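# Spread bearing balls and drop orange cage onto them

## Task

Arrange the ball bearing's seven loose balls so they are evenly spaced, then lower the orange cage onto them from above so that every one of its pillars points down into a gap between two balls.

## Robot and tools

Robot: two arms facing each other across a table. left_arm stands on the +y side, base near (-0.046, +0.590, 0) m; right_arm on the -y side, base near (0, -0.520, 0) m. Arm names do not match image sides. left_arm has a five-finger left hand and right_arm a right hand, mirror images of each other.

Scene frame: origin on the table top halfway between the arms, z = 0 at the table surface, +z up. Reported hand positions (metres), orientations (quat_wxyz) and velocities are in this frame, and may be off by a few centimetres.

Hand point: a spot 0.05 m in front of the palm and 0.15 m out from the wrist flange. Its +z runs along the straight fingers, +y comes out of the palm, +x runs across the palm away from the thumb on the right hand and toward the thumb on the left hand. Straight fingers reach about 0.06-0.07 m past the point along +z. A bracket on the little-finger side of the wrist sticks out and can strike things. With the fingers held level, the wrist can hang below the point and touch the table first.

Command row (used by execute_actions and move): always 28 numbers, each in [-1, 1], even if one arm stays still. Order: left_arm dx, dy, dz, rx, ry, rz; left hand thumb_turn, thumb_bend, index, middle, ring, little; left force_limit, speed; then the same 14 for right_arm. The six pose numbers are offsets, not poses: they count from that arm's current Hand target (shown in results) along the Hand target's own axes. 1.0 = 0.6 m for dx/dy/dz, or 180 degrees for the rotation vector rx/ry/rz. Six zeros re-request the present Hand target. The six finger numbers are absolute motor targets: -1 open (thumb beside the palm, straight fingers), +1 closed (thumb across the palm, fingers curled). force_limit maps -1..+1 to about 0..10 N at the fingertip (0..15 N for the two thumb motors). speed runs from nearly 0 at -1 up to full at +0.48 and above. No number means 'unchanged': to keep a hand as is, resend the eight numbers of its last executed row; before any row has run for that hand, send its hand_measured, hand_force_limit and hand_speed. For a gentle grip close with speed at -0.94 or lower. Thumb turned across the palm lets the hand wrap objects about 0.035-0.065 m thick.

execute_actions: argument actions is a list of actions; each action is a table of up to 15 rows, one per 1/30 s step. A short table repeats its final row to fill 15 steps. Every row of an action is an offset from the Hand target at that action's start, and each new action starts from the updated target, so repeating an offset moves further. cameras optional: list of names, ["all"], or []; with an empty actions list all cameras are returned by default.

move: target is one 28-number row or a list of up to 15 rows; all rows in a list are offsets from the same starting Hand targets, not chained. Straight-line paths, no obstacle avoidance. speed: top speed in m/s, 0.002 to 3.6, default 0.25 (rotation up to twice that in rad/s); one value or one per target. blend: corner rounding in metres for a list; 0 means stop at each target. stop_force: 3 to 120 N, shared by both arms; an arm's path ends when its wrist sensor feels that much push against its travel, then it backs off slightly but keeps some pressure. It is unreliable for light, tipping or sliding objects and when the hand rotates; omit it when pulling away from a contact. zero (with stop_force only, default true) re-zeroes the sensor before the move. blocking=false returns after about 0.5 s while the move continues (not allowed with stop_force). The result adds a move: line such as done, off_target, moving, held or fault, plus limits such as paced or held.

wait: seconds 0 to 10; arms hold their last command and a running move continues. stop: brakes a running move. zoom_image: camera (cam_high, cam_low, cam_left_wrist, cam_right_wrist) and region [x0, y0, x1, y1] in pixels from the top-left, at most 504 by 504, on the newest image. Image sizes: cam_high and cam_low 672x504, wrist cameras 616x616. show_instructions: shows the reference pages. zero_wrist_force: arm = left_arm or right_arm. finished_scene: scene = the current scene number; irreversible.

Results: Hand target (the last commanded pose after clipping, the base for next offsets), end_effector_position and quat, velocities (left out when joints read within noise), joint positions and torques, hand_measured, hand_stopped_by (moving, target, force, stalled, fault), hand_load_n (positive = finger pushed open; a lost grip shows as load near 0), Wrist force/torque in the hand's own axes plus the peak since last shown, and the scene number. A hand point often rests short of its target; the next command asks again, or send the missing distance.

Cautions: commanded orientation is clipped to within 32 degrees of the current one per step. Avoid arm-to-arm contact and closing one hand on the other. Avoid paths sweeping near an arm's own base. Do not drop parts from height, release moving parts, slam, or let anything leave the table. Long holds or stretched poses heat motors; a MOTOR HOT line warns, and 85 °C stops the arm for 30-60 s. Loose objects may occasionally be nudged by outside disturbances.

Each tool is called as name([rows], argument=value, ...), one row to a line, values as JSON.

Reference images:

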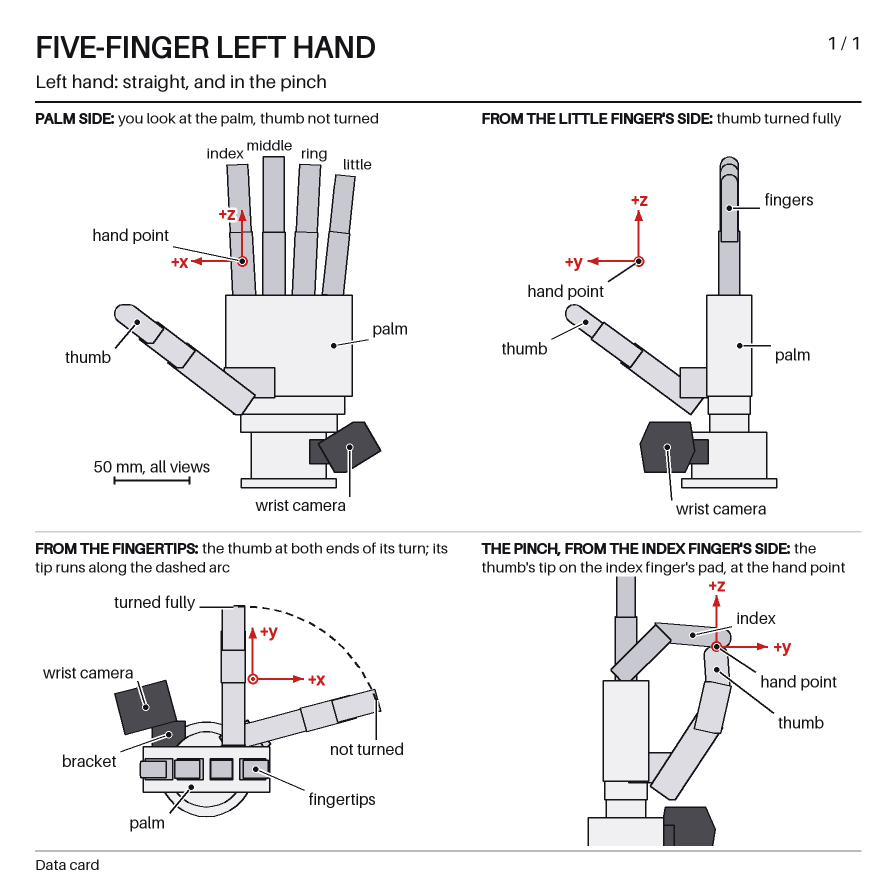

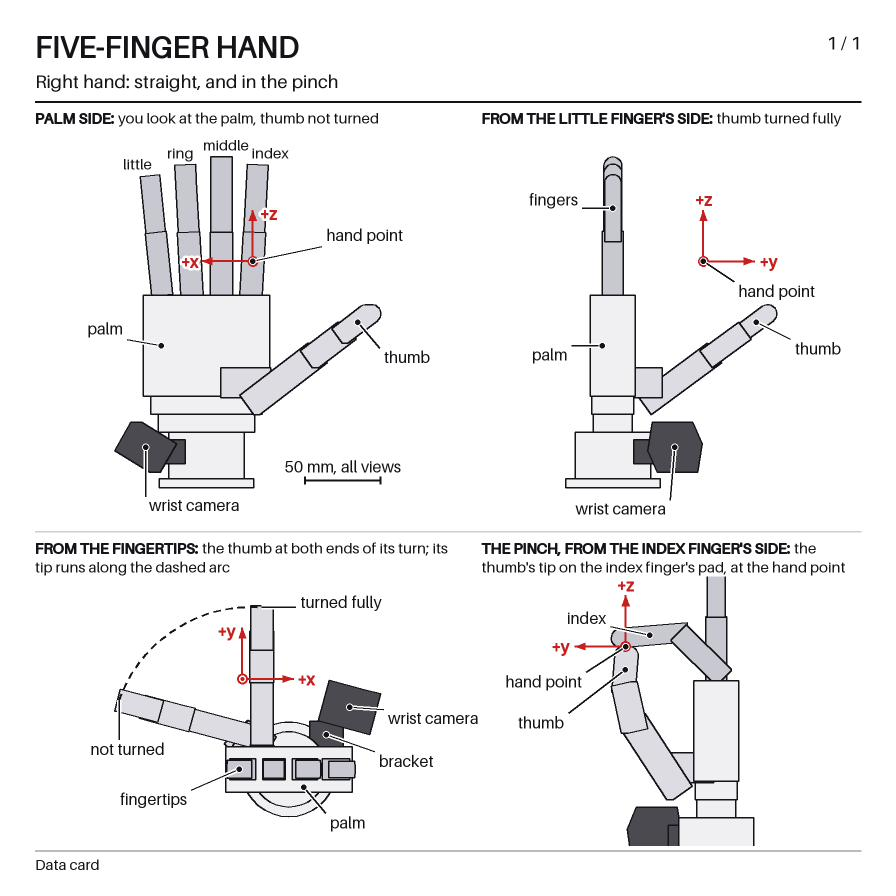

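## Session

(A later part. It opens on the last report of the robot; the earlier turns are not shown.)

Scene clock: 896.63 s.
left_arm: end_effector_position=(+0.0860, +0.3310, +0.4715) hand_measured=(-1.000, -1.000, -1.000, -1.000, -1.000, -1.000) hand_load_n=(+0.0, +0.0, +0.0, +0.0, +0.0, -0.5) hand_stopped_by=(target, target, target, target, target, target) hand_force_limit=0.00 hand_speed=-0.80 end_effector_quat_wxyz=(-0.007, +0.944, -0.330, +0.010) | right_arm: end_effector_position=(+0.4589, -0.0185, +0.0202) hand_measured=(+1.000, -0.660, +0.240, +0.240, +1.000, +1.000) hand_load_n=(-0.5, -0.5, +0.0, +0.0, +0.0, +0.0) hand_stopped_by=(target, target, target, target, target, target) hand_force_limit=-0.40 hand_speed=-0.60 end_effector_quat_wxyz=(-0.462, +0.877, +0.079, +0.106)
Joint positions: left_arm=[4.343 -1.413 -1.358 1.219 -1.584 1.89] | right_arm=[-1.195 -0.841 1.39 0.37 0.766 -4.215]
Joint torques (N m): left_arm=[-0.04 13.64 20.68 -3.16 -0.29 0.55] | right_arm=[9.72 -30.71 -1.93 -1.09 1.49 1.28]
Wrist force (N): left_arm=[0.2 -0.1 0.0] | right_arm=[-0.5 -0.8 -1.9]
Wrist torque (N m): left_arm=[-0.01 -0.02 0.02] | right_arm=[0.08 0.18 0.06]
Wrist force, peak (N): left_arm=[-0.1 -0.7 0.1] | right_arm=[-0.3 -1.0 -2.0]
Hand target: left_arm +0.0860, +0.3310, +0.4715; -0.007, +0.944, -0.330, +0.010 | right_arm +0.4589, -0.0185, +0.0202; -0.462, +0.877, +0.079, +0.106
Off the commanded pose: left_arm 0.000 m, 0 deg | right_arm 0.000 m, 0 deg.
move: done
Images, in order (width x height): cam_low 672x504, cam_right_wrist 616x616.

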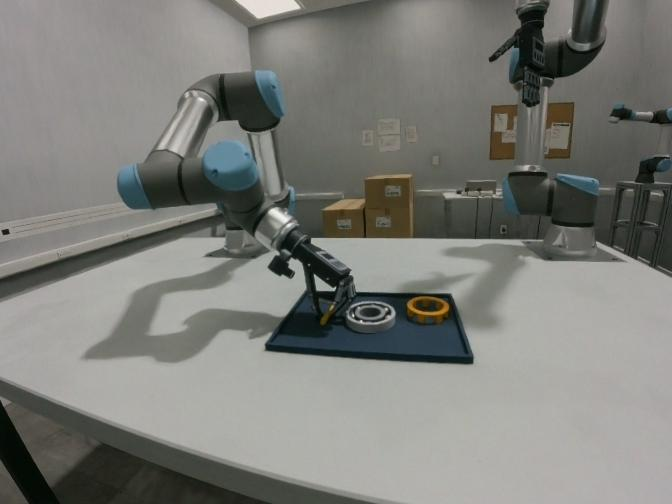

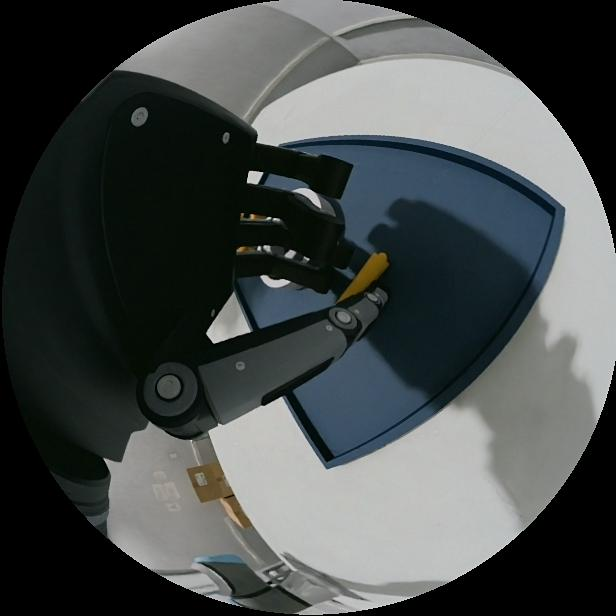

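move(target=[0,0,0,0,0,0,-1,-1,-1,-1,-1,-1,0,-0.8, 0,0,0,0,0,0,1,-0.57,0.31,0.31,1,1,-0.4,-0.9], speed=0.02)

move(target=[0,0,0,0,0,0,-1,-1,-1,-1,-1,-1,0,-0.8, -0.0019,0.006,0.0041,0,0,0,1,-0.57,0.31,0.31,1,1,-0.4,-0.9], speed=0.008, stop_force=3, cameras=["cam_right_wrist","cam_low"])

zoom_image(camera="cam_low", region=[280, 260, 360, 340])

zoom_image(camera="cam_right_wrist", region=[310, 210, 410, 310])

Scene clock: 908.13 s.
left_arm: end_effector_position=(+0.0860, +0.3310, +0.4715) hand_measured=(-1.000, -1.000, -1.000, -1.000, -1.000, -1.000) hand_load_n=(+0.0, +0.0, +0.0, +0.0, +0.0, +0.0) hand_stopped_by=(target, target, target, target, target, target) hand_force_limit=0.00 hand_speed=-0.80 end_effector_quat_wxyz=(-0.007, +0.944, -0.330, +0.010) | right_arm: end_effector_position=(+0.4589, -0.0185, +0.0202) hand_measured=(+1.000, -0.570, +0.310, +0.310, +1.000, +1.000) hand_load_n=(+0.0, +0.0, +0.0, +0.0, +0.0, +0.0) hand_stopped_by=(target, target, target, target, target, target) hand_force_limit=-0.40 hand_speed=-0.90 end_effector_quat_wxyz=(-0.462, +0.877, +0.079, +0.106)
Joint positions: left_arm=[4.343 -1.413 -1.358 1.219 -1.584 1.89] | right_arm=[-1.195 -0.841 1.39 0.37 0.766 -4.215]
Joint torques (N m): left_arm=[0.43 14.25 20.53 -3.22 -0.28 0.49] | right_arm=[9.46 -32.72 -1.7 -0.84 1.46 1.28]
Wrist force (N): left_arm=[-0.1 -0.3 -0.3] | right_arm=[-0.7 -0.1 -0.7]
Wrist torque (N m): left_arm=[-0.04 0.01 0.01] | right_arm=[0.06 0.17 0.05]
Wrist force, peak (N): left_arm=[0.0 -0.6 -0.4] | right_arm=[-0.5 -1.1 -2.1]
Hand target: left_arm +0.0860, +0.3310, +0.4715; -0.007, +0.944, -0.330, +0.010 | right_arm +0.4589, -0.0185, +0.0202; -0.462, +0.877, +0.079, +0.106
Off the commanded pose: left_arm 0.000 m, 0 deg | right_arm 0.000 m, 0 deg.
move: done

Scene clock: 909.73 s.
left_arm: end_effector_position=(+0.0860, +0.3310, +0.4715) hand_measured=(-1.000, -1.000, -1.000, -1.000, -1.000, -1.000) hand_load_n=(+0.0, +0.0, +0.0, +0.0, +0.0, +0.0) hand_stopped_by=(target, target, target, target, target, target) hand_force_limit=0.00 hand_speed=-0.80 end_effector_quat_wxyz=(-0.007, +0.944, -0.330, +0.010) | right_arm: end_effector_position=(+0.4589, -0.0185, +0.0186) hand_measured=(+1.000, -0.570, +0.310, +0.310, +1.000, +1.000) hand_load_n=(-0.5, -0.5, +0.0, +0.0, +0.0, +0.0) hand_stopped_by=(target, target, target, target, target, target) hand_force_limit=-0.40 hand_speed=-0.90 end_effector_quat_wxyz=(-0.462, +0.877, +0.079, +0.106)
Joint positions: left_arm=[4.343 -1.413 -1.358 1.219 -1.584 1.89] | right_arm=[-1.195 -0.839 1.392 0.366 0.766 -4.215]
Joint torques (N m): left_arm=[-0.08 13.77 21.23 -3.24 -0.24 0.54] | right_arm=[5.6 -49.74 -27.07 3.24 1.19 -0.17]
Wrist force (N): left_arm=[0.1 -0.3 -0.2] | right_arm=[0.1 -2.2 -3.7]
Wrist torque (N m): left_arm=[-0.04 -0.03 0.02] | right_arm=[0.04 0.15 0.05]
Wrist force, peak (N): left_arm=[0.0 -0.7 -0.1] | right_arm=[-0.1 -4.5 -5.4]
Hand target: left_arm +0.0860, +0.3310, +0.4715; -0.007, +0.944, -0.330, +0.010 | right_arm +0.4589, -0.0185, +0.0186; -0.462, +0.877, +0.079, +0.106 (not the last commanded pose)
Off the commanded pose: left_arm 0.000 m, 0 deg | right_arm 0.003 m, 0 deg.
move: contact (right_arm)
Images, in order (width x height): cam_low 672x504, cam_right_wrist 616x616.

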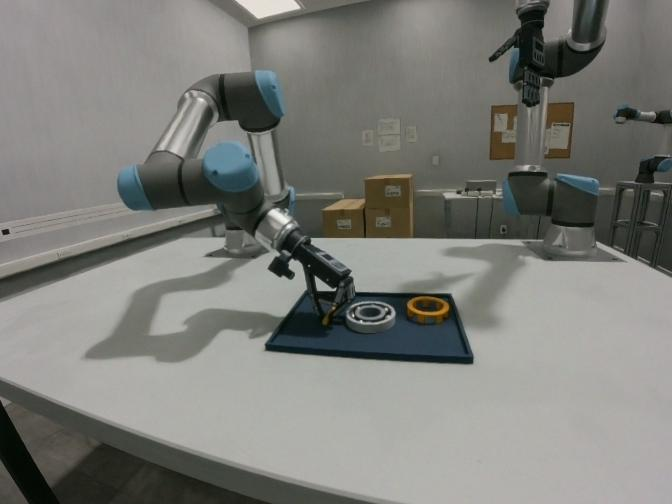

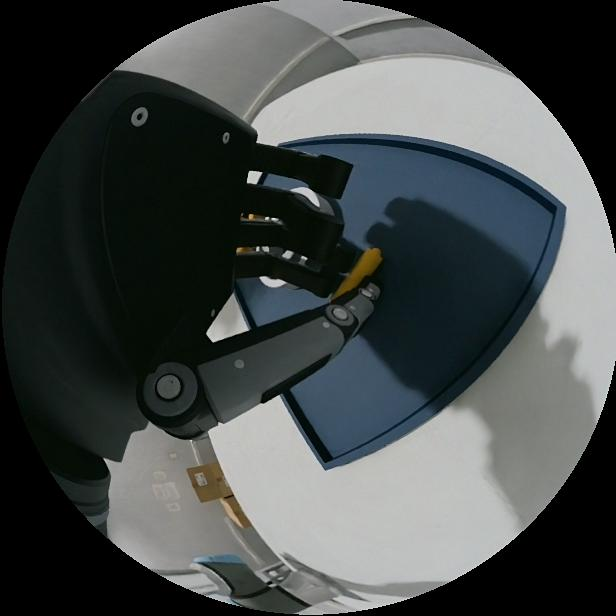

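Scaled by 6.300 from the camera's 672x504 image, which has a finer 960x720 frame.

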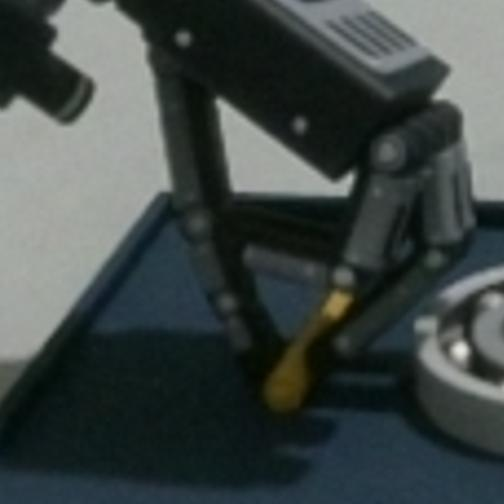

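Scaled by 5.040 from the camera's 616x616 image, which has a finer 880x880 frame.

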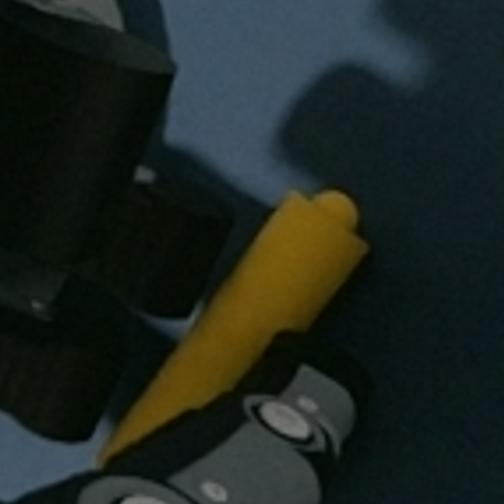

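move(target=[0,0,0,0,0,0,-1,-1,-1,-1,-1,-1,0,-0.8, 0,0,0,0,0,0,1,-0.45,0.46,0.46,1,1,-0.4,-0.94], speed=0.02, cameras=["cam_right_wrist","cam_low"])

zoom_image(camera="cam_low", region=[280, 260, 360, 340])

zoom_image(camera="cam_right_wrist", region=[310, 210, 410, 310])

Scene clock: 917.80 s.
left_arm: end_effector_position=(+0.0860, +0.3310, +0.4715) hand_measured=(-1.000, -1.000, -1.000, -1.000, -1.000, -1.000) hand_load_n=(+0.0, +0.0, +0.0, +0.0, +0.0, +0.0) hand_stopped_by=(target, target, target, target, target, target) hand_force_limit=0.00 hand_speed=-0.80 end_effector_quat_wxyz=(-0.007, +0.944, -0.330, +0.010) | right_arm: end_effector_position=(+0.4589, -0.0185, +0.0186) hand_measured=(+1.000, -0.450, +0.460, +0.460, +1.000, +1.000) hand_load_n=(+0.5, +1.5, +0.0, +0.5, +0.0, +0.0) hand_stopped_by=(target, target, target, target, target, target) hand_force_limit=-0.40 hand_speed=-0.94 end_effector_quat_wxyz=(-0.462, +0.877, +0.079, +0.106)
Joint positions: left_arm=[4.343 -1.413 -1.358 1.219 -1.584 1.89] | right_arm=[-1.195 -0.839 1.392 0.366 0.766 -4.215]
Joint torques (N m): left_arm=[-0.23 14.14 20.98 -3.26 -0.3 0.57] | right_arm=[6.43 -49.76 -27.58 3.14 1.25 -0.28]
Wrist force (N): left_arm=[0.1 -0.4 -0.2] | right_arm=[-0.6 0.2 -0.5]
Wrist torque (N m): left_arm=[-0.04 -0.02 0.02] | right_arm=[0.09 0.15 0.06]
Wrist force, peak (N): left_arm=[0.2 -0.6 0.2] | right_arm=[-0.4 -2.6 -3.6]
Hand target: left_arm +0.0860, +0.3310, +0.4715; -0.007, +0.944, -0.330, +0.010 | right_arm +0.4589, -0.0185, +0.0186; -0.462, +0.877, +0.079, +0.106
Off the commanded pose: left_arm 0.000 m, 0 deg | right_arm 0.000 m, 0 deg.
move: done
Images, in order (width x height): cam_low 672x504, cam_right_wrist 616x616.

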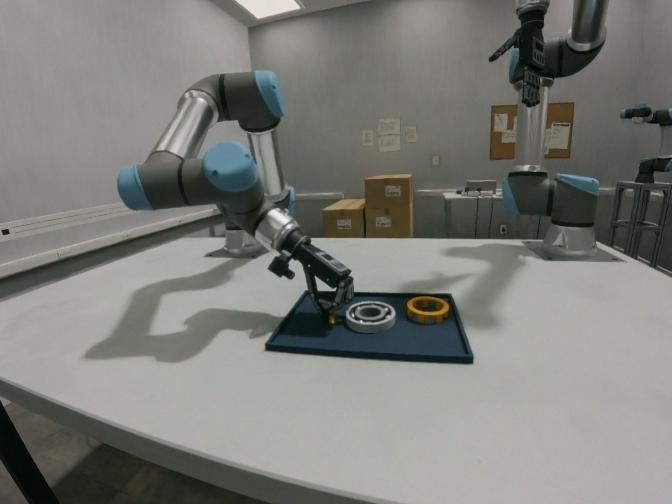

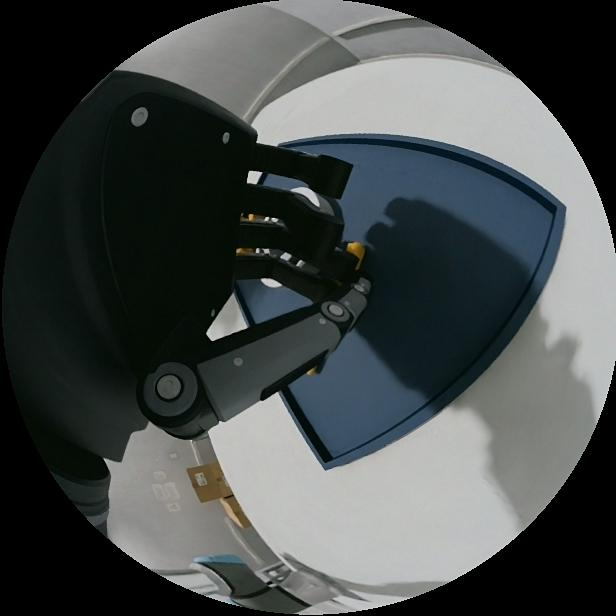

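Scaled by 6.300 from the camera's 672x504 image, which has a finer 960x720 frame.

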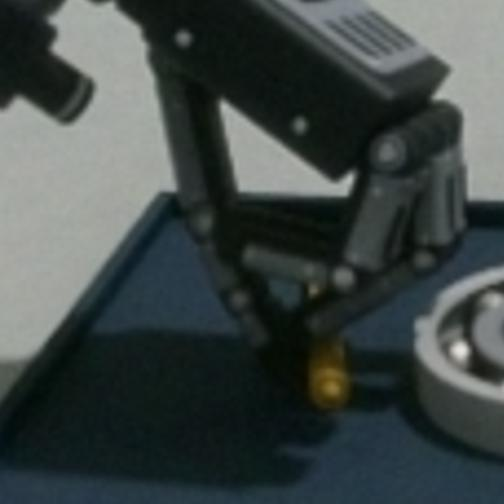

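Scaled by 5.040 from the camera's 616x616 image, which has a finer 880x880 frame.

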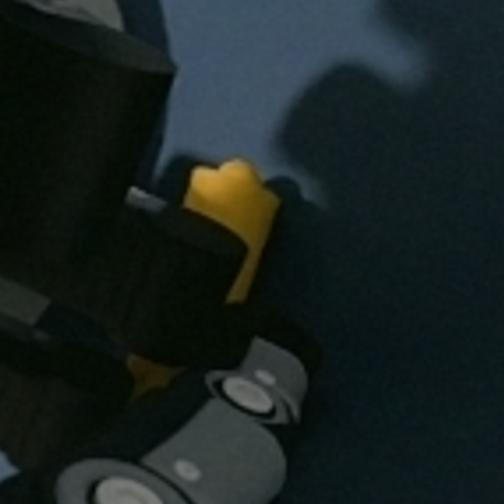

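move([
  [0,0,0,0,0,0,-1,-1,-1,-1,-1,-1,0,-0.8, 0.0065,-0.0198,-0.0138,0,0,0,1,-0.45,0.46,0.46,1,1,-0.4,-0.94],
  [0,0,0,0,0,0,-1,-1,-1,-1,-1,-1,0,-0.8, 0.0065,-0.0198,-0.0138,0,0,0,1,-0.48,0.16,0.16,1,1,-0.4,-0.6],
], speed=0.04, cameras=["cam_right_wrist","cam_low","cam_high"])

zoom_image(camera="cam_low", region=[280, 260, 360, 340])

zoom_image(camera="cam_right_wrist", region=[310, 210, 410, 310])

zoom_image(camera="cam_high", region=[264, 240, 354, 330])

Scene clock: 970.73 s.
left_arm: end_effector_position=(+0.0860, +0.3310, +0.4715) hand_measured=(-1.000, -1.000, -1.000, -1.000, -1.000, -1.000) hand_load_n=(+0.0, +0.0, +0.0, +0.0, +0.0, -0.5) hand_stopped_by=(target, target, target, target, target, target) hand_force_limit=0.00 hand_speed=-0.80 end_effector_quat_wxyz=(-0.007, +0.944, -0.330, +0.010) | right_arm: end_effector_position=(+0.4589, -0.0185, +0.0336) hand_measured=(+1.000, -0.480, +0.160, +0.160, +1.000, +1.000) hand_load_n=(+0.0, +0.0, +0.0, +0.0, +0.0, +0.0) hand_stopped_by=(target, target, target, target, target, target) hand_force_limit=-0.40 hand_speed=-0.60 end_effector_quat_wxyz=(-0.462, +0.877, +0.079, +0.106)
Joint positions: left_arm=[4.343 -1.413 -1.358 1.219 -1.584 1.89] | right_arm=[-1.195 -0.857 1.381 0.396 0.766 -4.215]
Joint torques (N m): left_arm=[-0.4 14.27 20.36 -3.16 -0.27 0.56] | right_arm=[-5.02 -52 -27.51 3.49 -0.86 -1.19]
Wrist force (N): left_arm=[0.2 -0.4 0.1] | right_arm=[-0.5 0.2 -1.0]
Wrist torque (N m): left_arm=[-0.07 -0.03 0.03] | right_arm=[0.12 0.14 0.07]
Wrist force, peak (N): left_arm=[0.2 -0.6 -0.1] | right_arm=[-0.9 0.4 -0.8]
Hand target: left_arm +0.0860, +0.3310, +0.4715; -0.007, +0.944, -0.330, +0.010 | right_arm +0.4589, -0.0185, +0.0336; -0.462, +0.877, +0.079, +0.106
Off the commanded pose: left_arm 0.000 m, 0 deg | right_arm 0.000 m, 0 deg.
move: done
Images, in order (width x height): cam_high 672x504, cam_low 672x504, cam_right_wrist 616x616.

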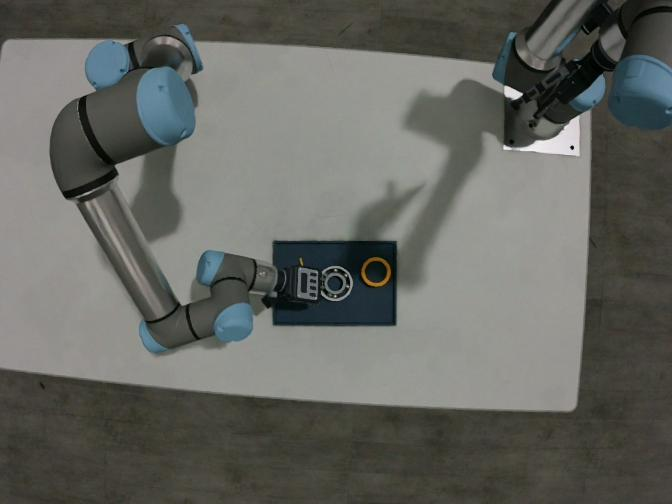

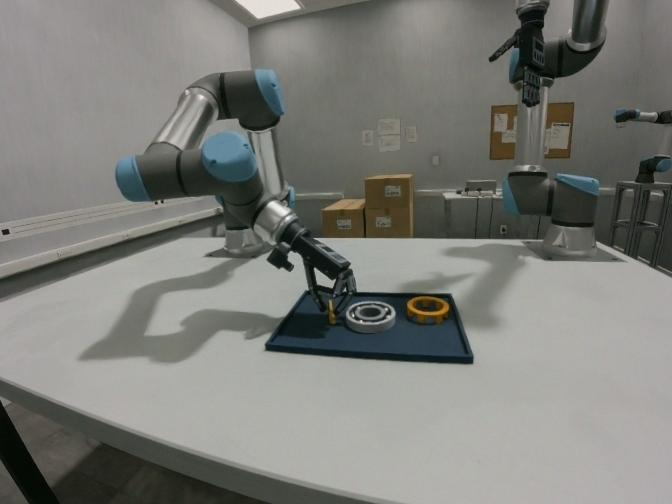

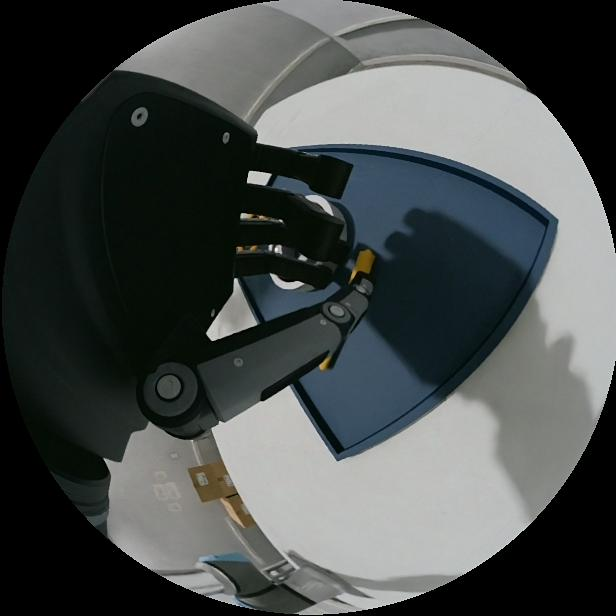

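Scaled by 6.300 from the camera's 672x504 image, which has a finer 960x720 frame.

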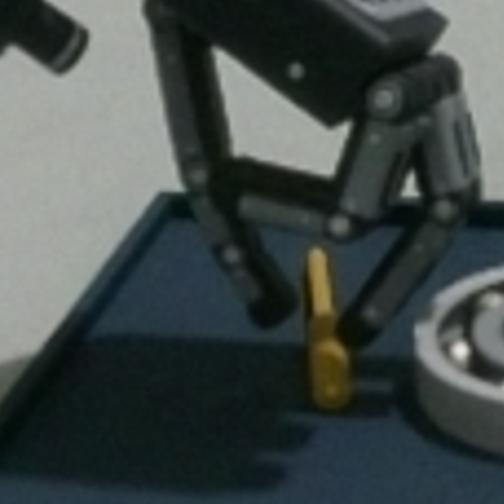

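Scaled by 5.040 from the camera's 616x616 image, which has a finer 880x880 frame.

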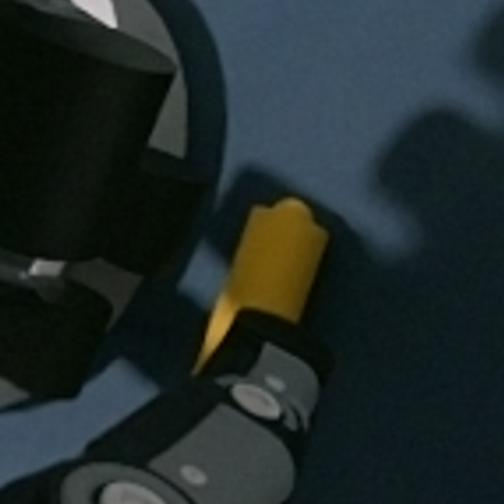

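Scaled by 5.600 from the camera's 672x504 image, which has a finer 960x720 frame.

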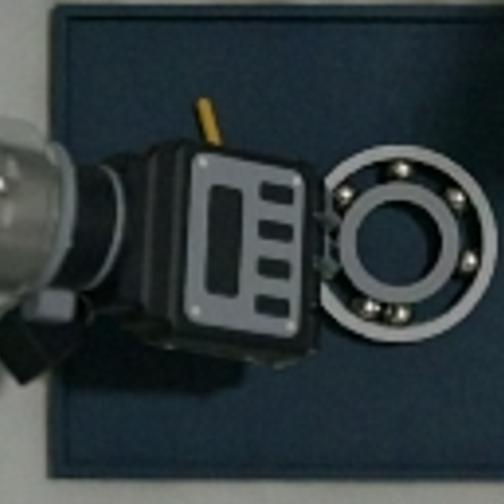

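move([
  [0,0,0,0,0,0,-1,-1,-1,-1,-1,-1,0,-0.8, -0.0086,0.0074,-0.0299,0,0,0,1,-0.48,0.16,0.16,1,1,-0.4,-0.6],
  [0,0,0,0,0,0,-1,-1,-1,-1,-1,-1,0,-0.8, -0.0086,0.0074,-0.0299,0,0,0,1,-0.9,-0.2,-0.2,1,1,-0.4,-0.6],
], speed=0.04, cameras=["cam_right_wrist","cam_low","cam_high"])

zoom_image(camera="cam_low", region=[280, 260, 360, 340])

zoom_image(camera="cam_right_wrist", region=[290, 190, 410, 310])

zoom_image(camera="cam_high", region=[264, 240, 354, 330])

Scene clock: 1007.27 s.
left_arm: end_effector_position=(+0.0860, +0.3310, +0.4715) hand_measured=(-1.000, -1.000, -1.000, -1.000, -1.000, -1.000) hand_load_n=(+0.0, +0.0, +0.0, +0.0, +0.0, +0.0) hand_stopped_by=(target, target, target, target, target, target) hand_force_limit=0.00 hand_speed=-0.80 end_effector_quat_wxyz=(-0.007, +0.944, -0.330, +0.010) | right_arm: end_effector_position=(+0.4530, -0.0361, +0.0386) hand_measured=(+1.000, -0.900, -0.200, -0.200, +1.000, +1.000) hand_load_n=(+0.0, +0.0, +0.0, -0.5, +0.0, +0.0) hand_stopped_by=(target, target, target, target, target, target) hand_force_limit=-0.40 hand_speed=-0.60 end_effector_quat_wxyz=(-0.462, +0.877, +0.079, +0.106)
Joint positions: left_arm=[4.343 -1.413 -1.358 1.219 -1.584 1.89] | right_arm=[-1.221 -0.89 1.431 0.401 0.75 -4.246]
Joint torques (N m): left_arm=[-0.37 14.16 20.28 -3.17 -0.25 0.5] | right_arm=[-9.19 -50.95 -1.24 3.45 -3.21 -1.56]
Wrist force (N): left_arm=[0.1 -0.6 -0.3] | right_arm=[-0.8 0.0 -1.4]
Wrist torque (N m): left_arm=[-0.07 -0.03 0.03] | right_arm=[0.09 0.21 0.21]
Wrist force, peak (N): left_arm=[0.4 -0.6 -0.3] | right_arm=[-0.7 0.2 -1.9]
Hand target: left_arm +0.0860, +0.3310, +0.4715; -0.007, +0.944, -0.330, +0.010 | right_arm +0.4530, -0.0361, +0.0386; -0.462, +0.877, +0.079, +0.106
Off the commanded pose: left_arm 0.000 m, 0 deg | right_arm 0.000 m, 0 deg.
move: done
Images, in order (width x height): cam_high 672x504, cam_low 672x504, cam_right_wrist 616x616.

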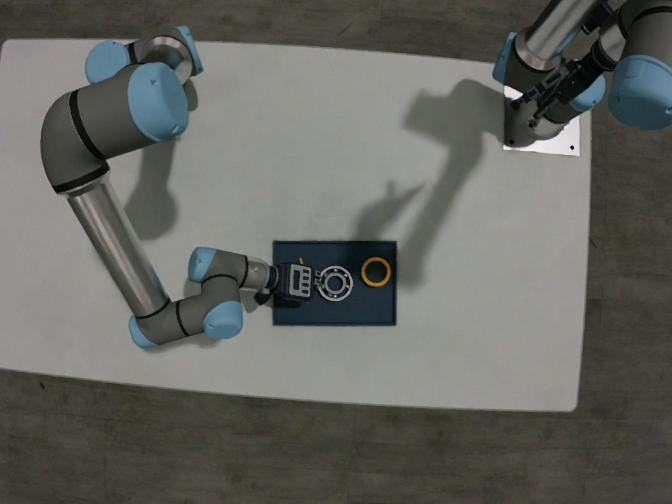

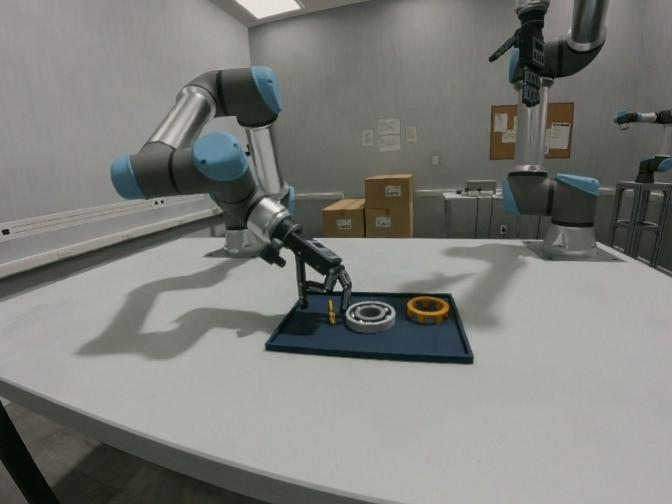

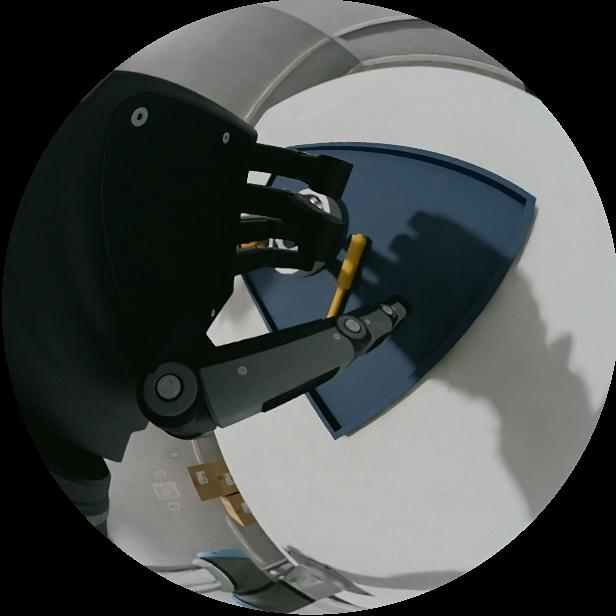

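Scaled by 6.300 from the camera's 672x504 image, which has a finer 960x720 frame.

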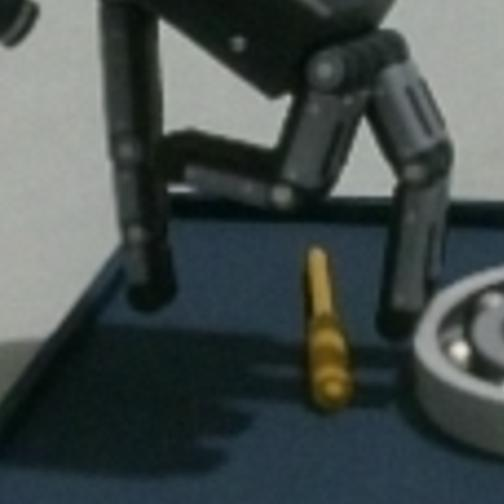

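Scaled by 4.200 from the camera's 616x616 image, which has a finer 880x880 frame.

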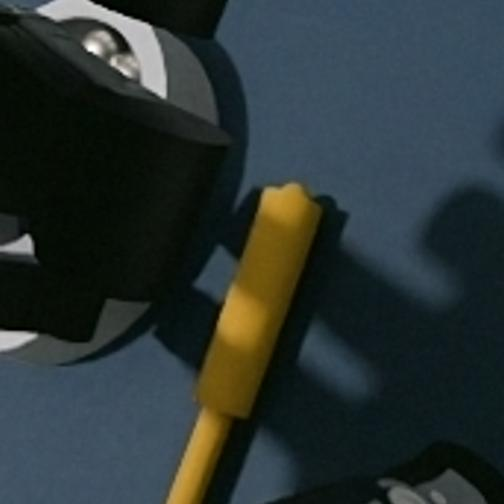

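Scaled by 5.600 from the camera's 672x504 image, which has a finer 960x720 frame.

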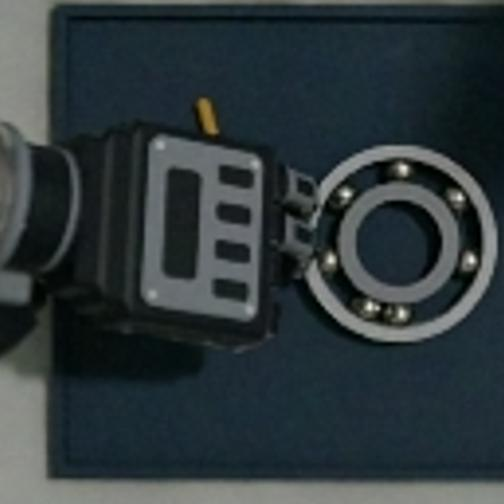

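execute_actions(actions=[])

Scene clock: 1078.57 s.
left_arm: end_effector_position=(+0.0860, +0.3310, +0.4715) hand_measured=(-1.000, -1.000, -1.000, -1.000, -1.000, -1.000) hand_load_n=(+0.0, +0.0, +0.0, +0.0, +0.0, +0.0) hand_stopped_by=(target, target, target, target, target, target) hand_force_limit=0.00 hand_speed=-0.80 end_effector_quat_wxyz=(-0.007, +0.944, -0.330, +0.010) | right_arm: end_effector_position=(+0.4530, -0.0361, +0.0386) hand_measured=(+1.000, -0.900, -0.200, -0.200, +1.000, +1.000) hand_load_n=(+0.0, +0.0, +0.0, -0.5, +0.0, +0.0) hand_stopped_by=(target, target, target, target, target, target) hand_force_limit=-0.40 hand_speed=-0.60 end_effector_quat_wxyz=(-0.462, +0.877, +0.079, +0.106)
Joint positions: left_arm=[4.343 -1.413 -1.358 1.219 -1.584 1.89] | right_arm=[-1.221 -0.89 1.431 0.401 0.75 -4.246]
Joint velocities: within noise
Joint torques (N m): left_arm=[-0.02 14.71 20.25 -3.16 -0.18 0.49] | right_arm=[-7.52 -48.87 -1.49 3.44 -3.34 -1.52]
Wrist force (N): left_arm=[0.3 0.0 -0.2] | right_arm=[-0.7 0.3 -1.6]
Wrist torque (N m): left_arm=[0.02 -0.04 0.02] | right_arm=[0.15 0.21 0.22]
Wrist force, peak (N): left_arm=[0.1 -0.6 -0.3] | right_arm=[-1.3 0.3 -1.9]
Hand target: left_arm +0.0860, +0.3310, +0.4715; -0.007, +0.944, -0.330, +0.010 | right_arm +0.4530, -0.0361, +0.0386; -0.462, +0.877, +0.079, +0.106
Off the commanded pose: left_arm 0.000 m, 0 deg | right_arm 0.000 m, 0 deg.

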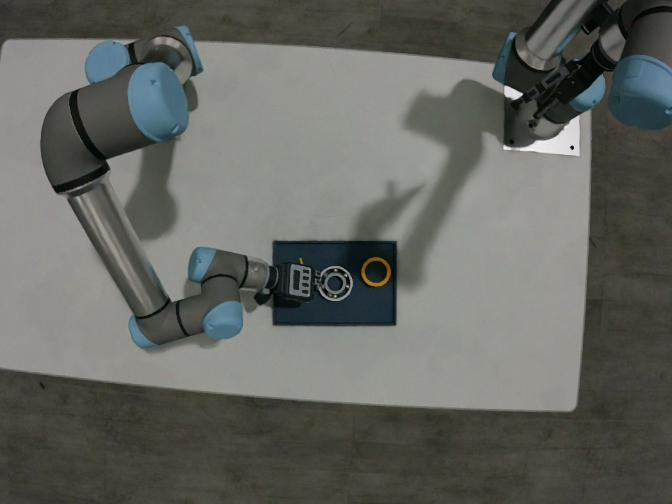

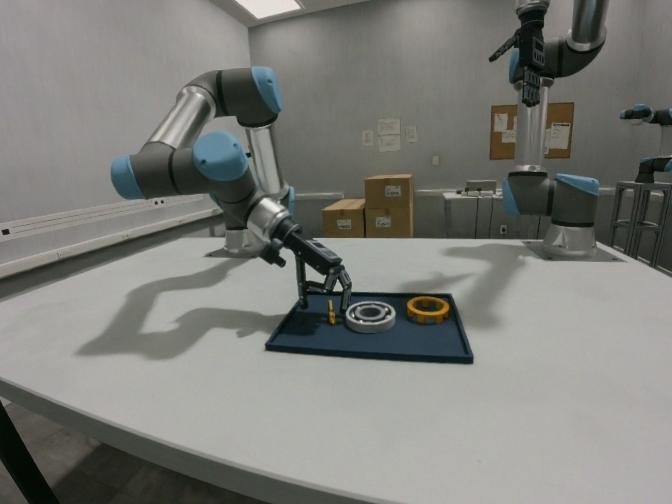

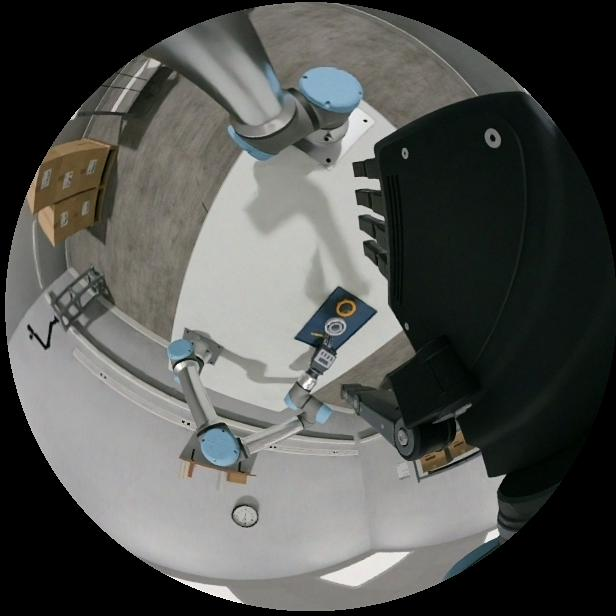

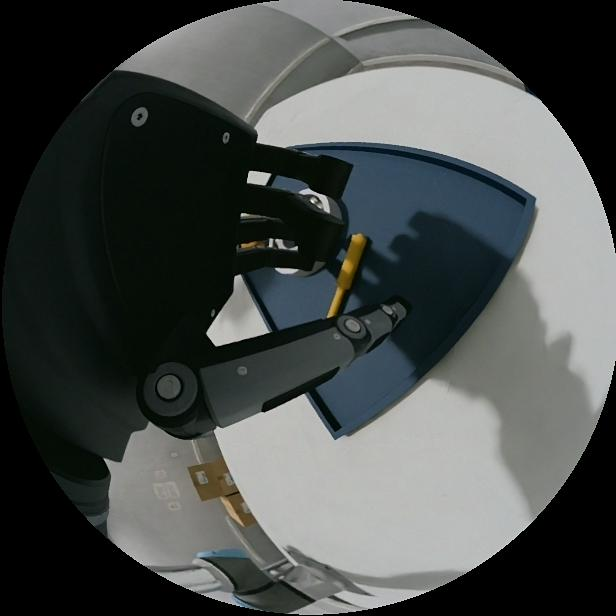

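zoom_image(camera="cam_right_wrist", region=[220, 130, 440, 350])

zoom_image(camera="cam_high", region=[265, 235, 405, 340])

zoom_image(camera="cam_low", region=[280, 250, 460, 365])

Scaled by 2.291 from the camera's 616x616 image, which has a finer 880x880 frame.

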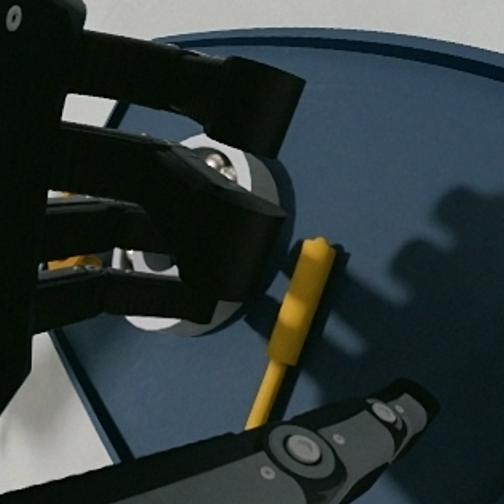

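Scaled by 3.600 from the camera's 672x504 image, which has a finer 960x720 frame.

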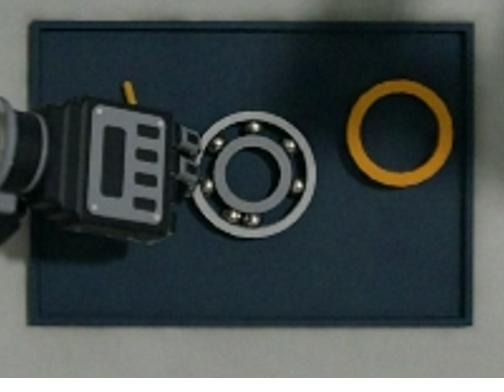

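Scaled by 2.800 from the camera's 672x504 image, which has a finer 960x720 frame.

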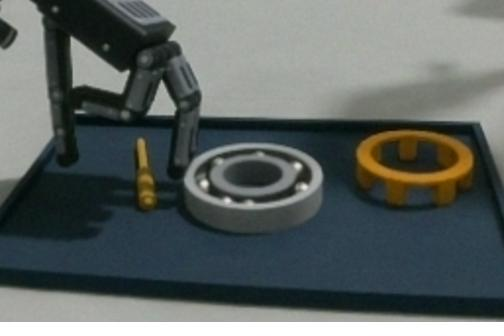

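move([
  [0,0,0,0,0,0,-1,-1,-1,-1,-1,-1,0,-0.8,0.0259,-0.0794,-0.0551,0,0,0,1,-1,1,1,1,1,-0.4,-0.4],
  [0,0,0,0,0,0,-1,-1,-1,-1,-1,-1,0,-0.8,0.0959,-0.146,0.1605,0,0,0,1,-1,1,1,1,1,-0.4,-0.4],
], speed=0.12, blend=[0.02, 0], cameras=["all"])

zoom_image(camera="cam_low", region=[300, 250, 460, 350])

zoom_image(camera="cam_right_wrist", region=[280, 150, 460, 330])

Scene clock: 1116.67 s.
left_arm: end_effector_position=(+0.0860, +0.3310, +0.4715) hand_measured=(-1.000, -1.000, -1.000, -1.000, -1.000, -1.000) hand_load_n=(+0.5, -0.5, +0.0, +0.0, +0.0, +0.0) hand_stopped_by=(target, target, target, target, target, target) hand_force_limit=0.00 hand_speed=-0.80 end_effector_quat_wxyz=(-0.007, +0.944, -0.330, +0.010) | right_arm: end_effector_position=(+0.4985, +0.0950, +0.0699) hand_measured=(+1.000, -1.000, +1.000, +1.000, +1.000, +1.000) hand_load_n=(+0.5, +0.0, +0.0, +0.0, +0.0, +0.0) hand_stopped_by=(target, target, target, target, target, target) hand_force_limit=-0.40 hand_speed=-0.40 end_effector_quat_wxyz=(-0.462, +0.877, +0.079, +0.106)
Joint positions: left_arm=[4.343 -1.413 -1.358 1.219 -1.584 1.89] | right_arm=[-1.053 -0.662 0.898 0.58 0.858 -4.065]
Joint torques (N m): left_arm=[-0.51 14.41 20.48 -3.22 -0.15 0.61] | right_arm=[9.18 -40.22 -28.84 3.53 1.89 -1.16]
Wrist force (N): left_arm=[0.2 -0.2 -0.2] | right_arm=[-0.7 0.9 -0.9]
Wrist torque (N m): left_arm=[-0.02 -0.02 0.02] | right_arm=[0.23 0.17 0.02]
Wrist force, peak (N): left_arm=[0.4 -0.7 -0.1] | right_arm=[-0.7 0.1 -2.1]
Hand target: left_arm +0.0860, +0.3310, +0.4715; -0.007, +0.944, -0.330, +0.010 | right_arm +0.4986, +0.0951, +0.0699; -0.462, +0.877, +0.079, +0.106
Off the commanded pose: left_arm 0.000 m, 0 deg | right_arm 0.000 m, 0 deg.
move: done

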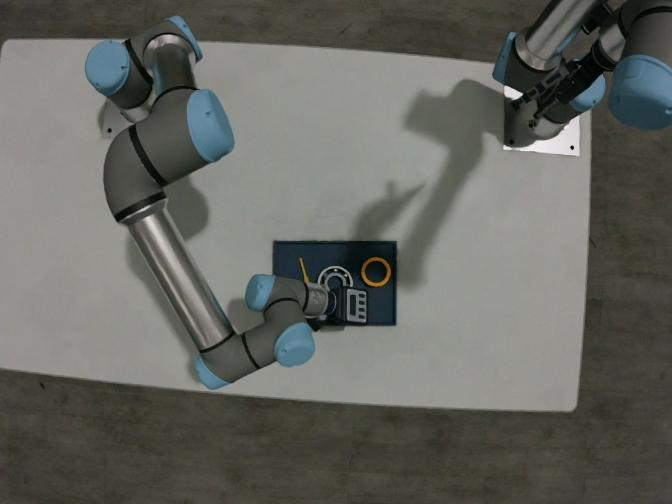

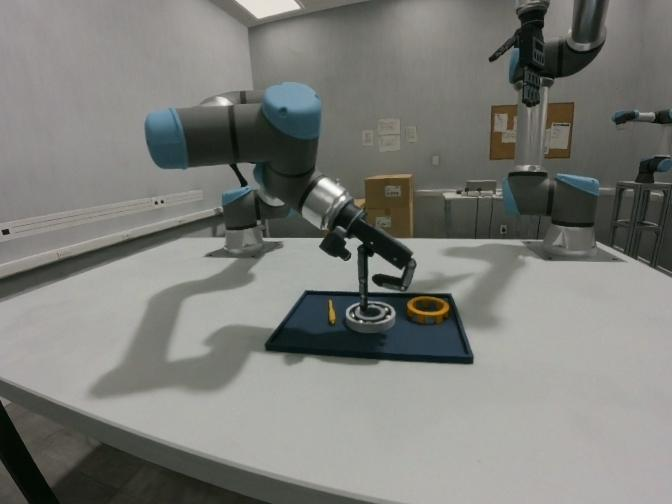

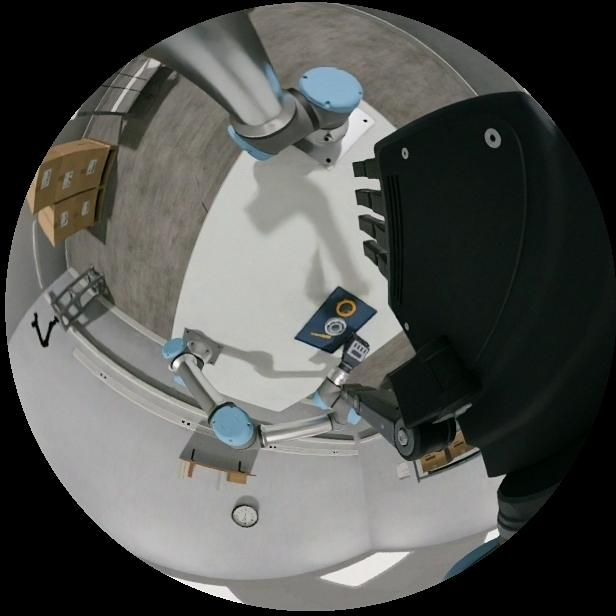

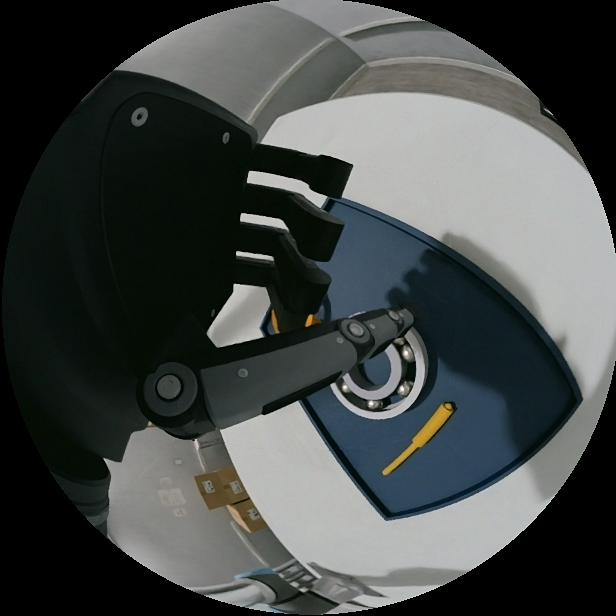

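Scaled by 3.150 from the camera's 672x504 image, which has a finer 960x720 frame.

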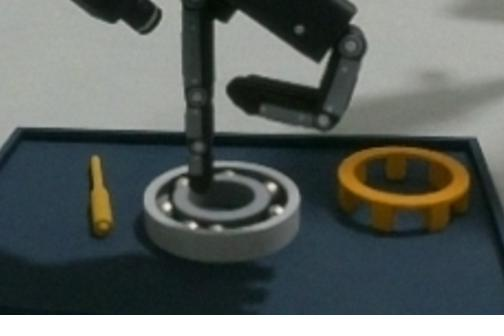

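Scaled by 2.800 from the camera's 616x616 image, which has a finer 880x880 frame.

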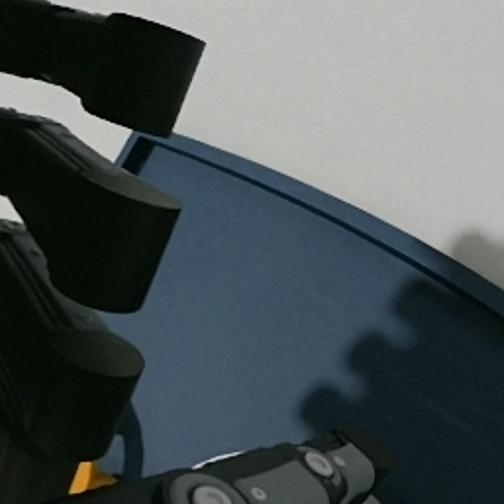

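zoom_image(camera="cam_low", region=[336, 290, 404, 344])

zoom_image(camera="cam_right_wrist", region=[320, 280, 450, 430])

Scaled by 7.412 from the camera's 672x504 image, which has a finer 960x720 frame.

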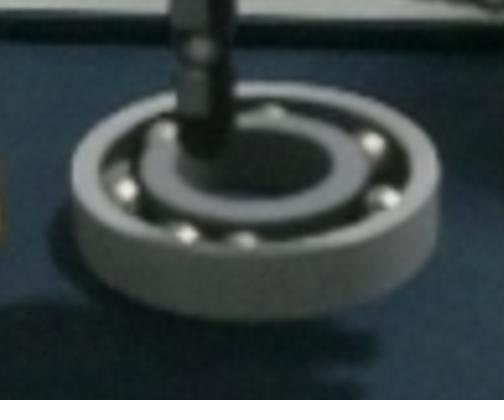

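Scaled by 3.360 from the camera's 616x616 image, which has a finer 880x880 frame.

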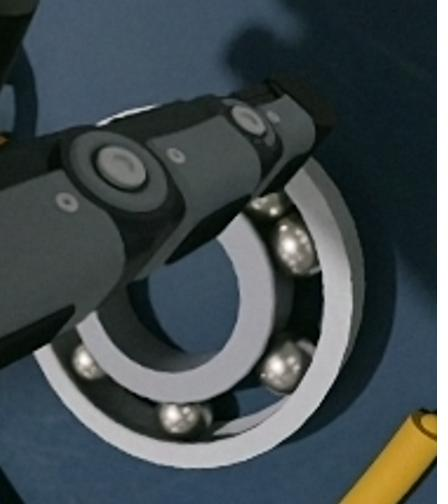

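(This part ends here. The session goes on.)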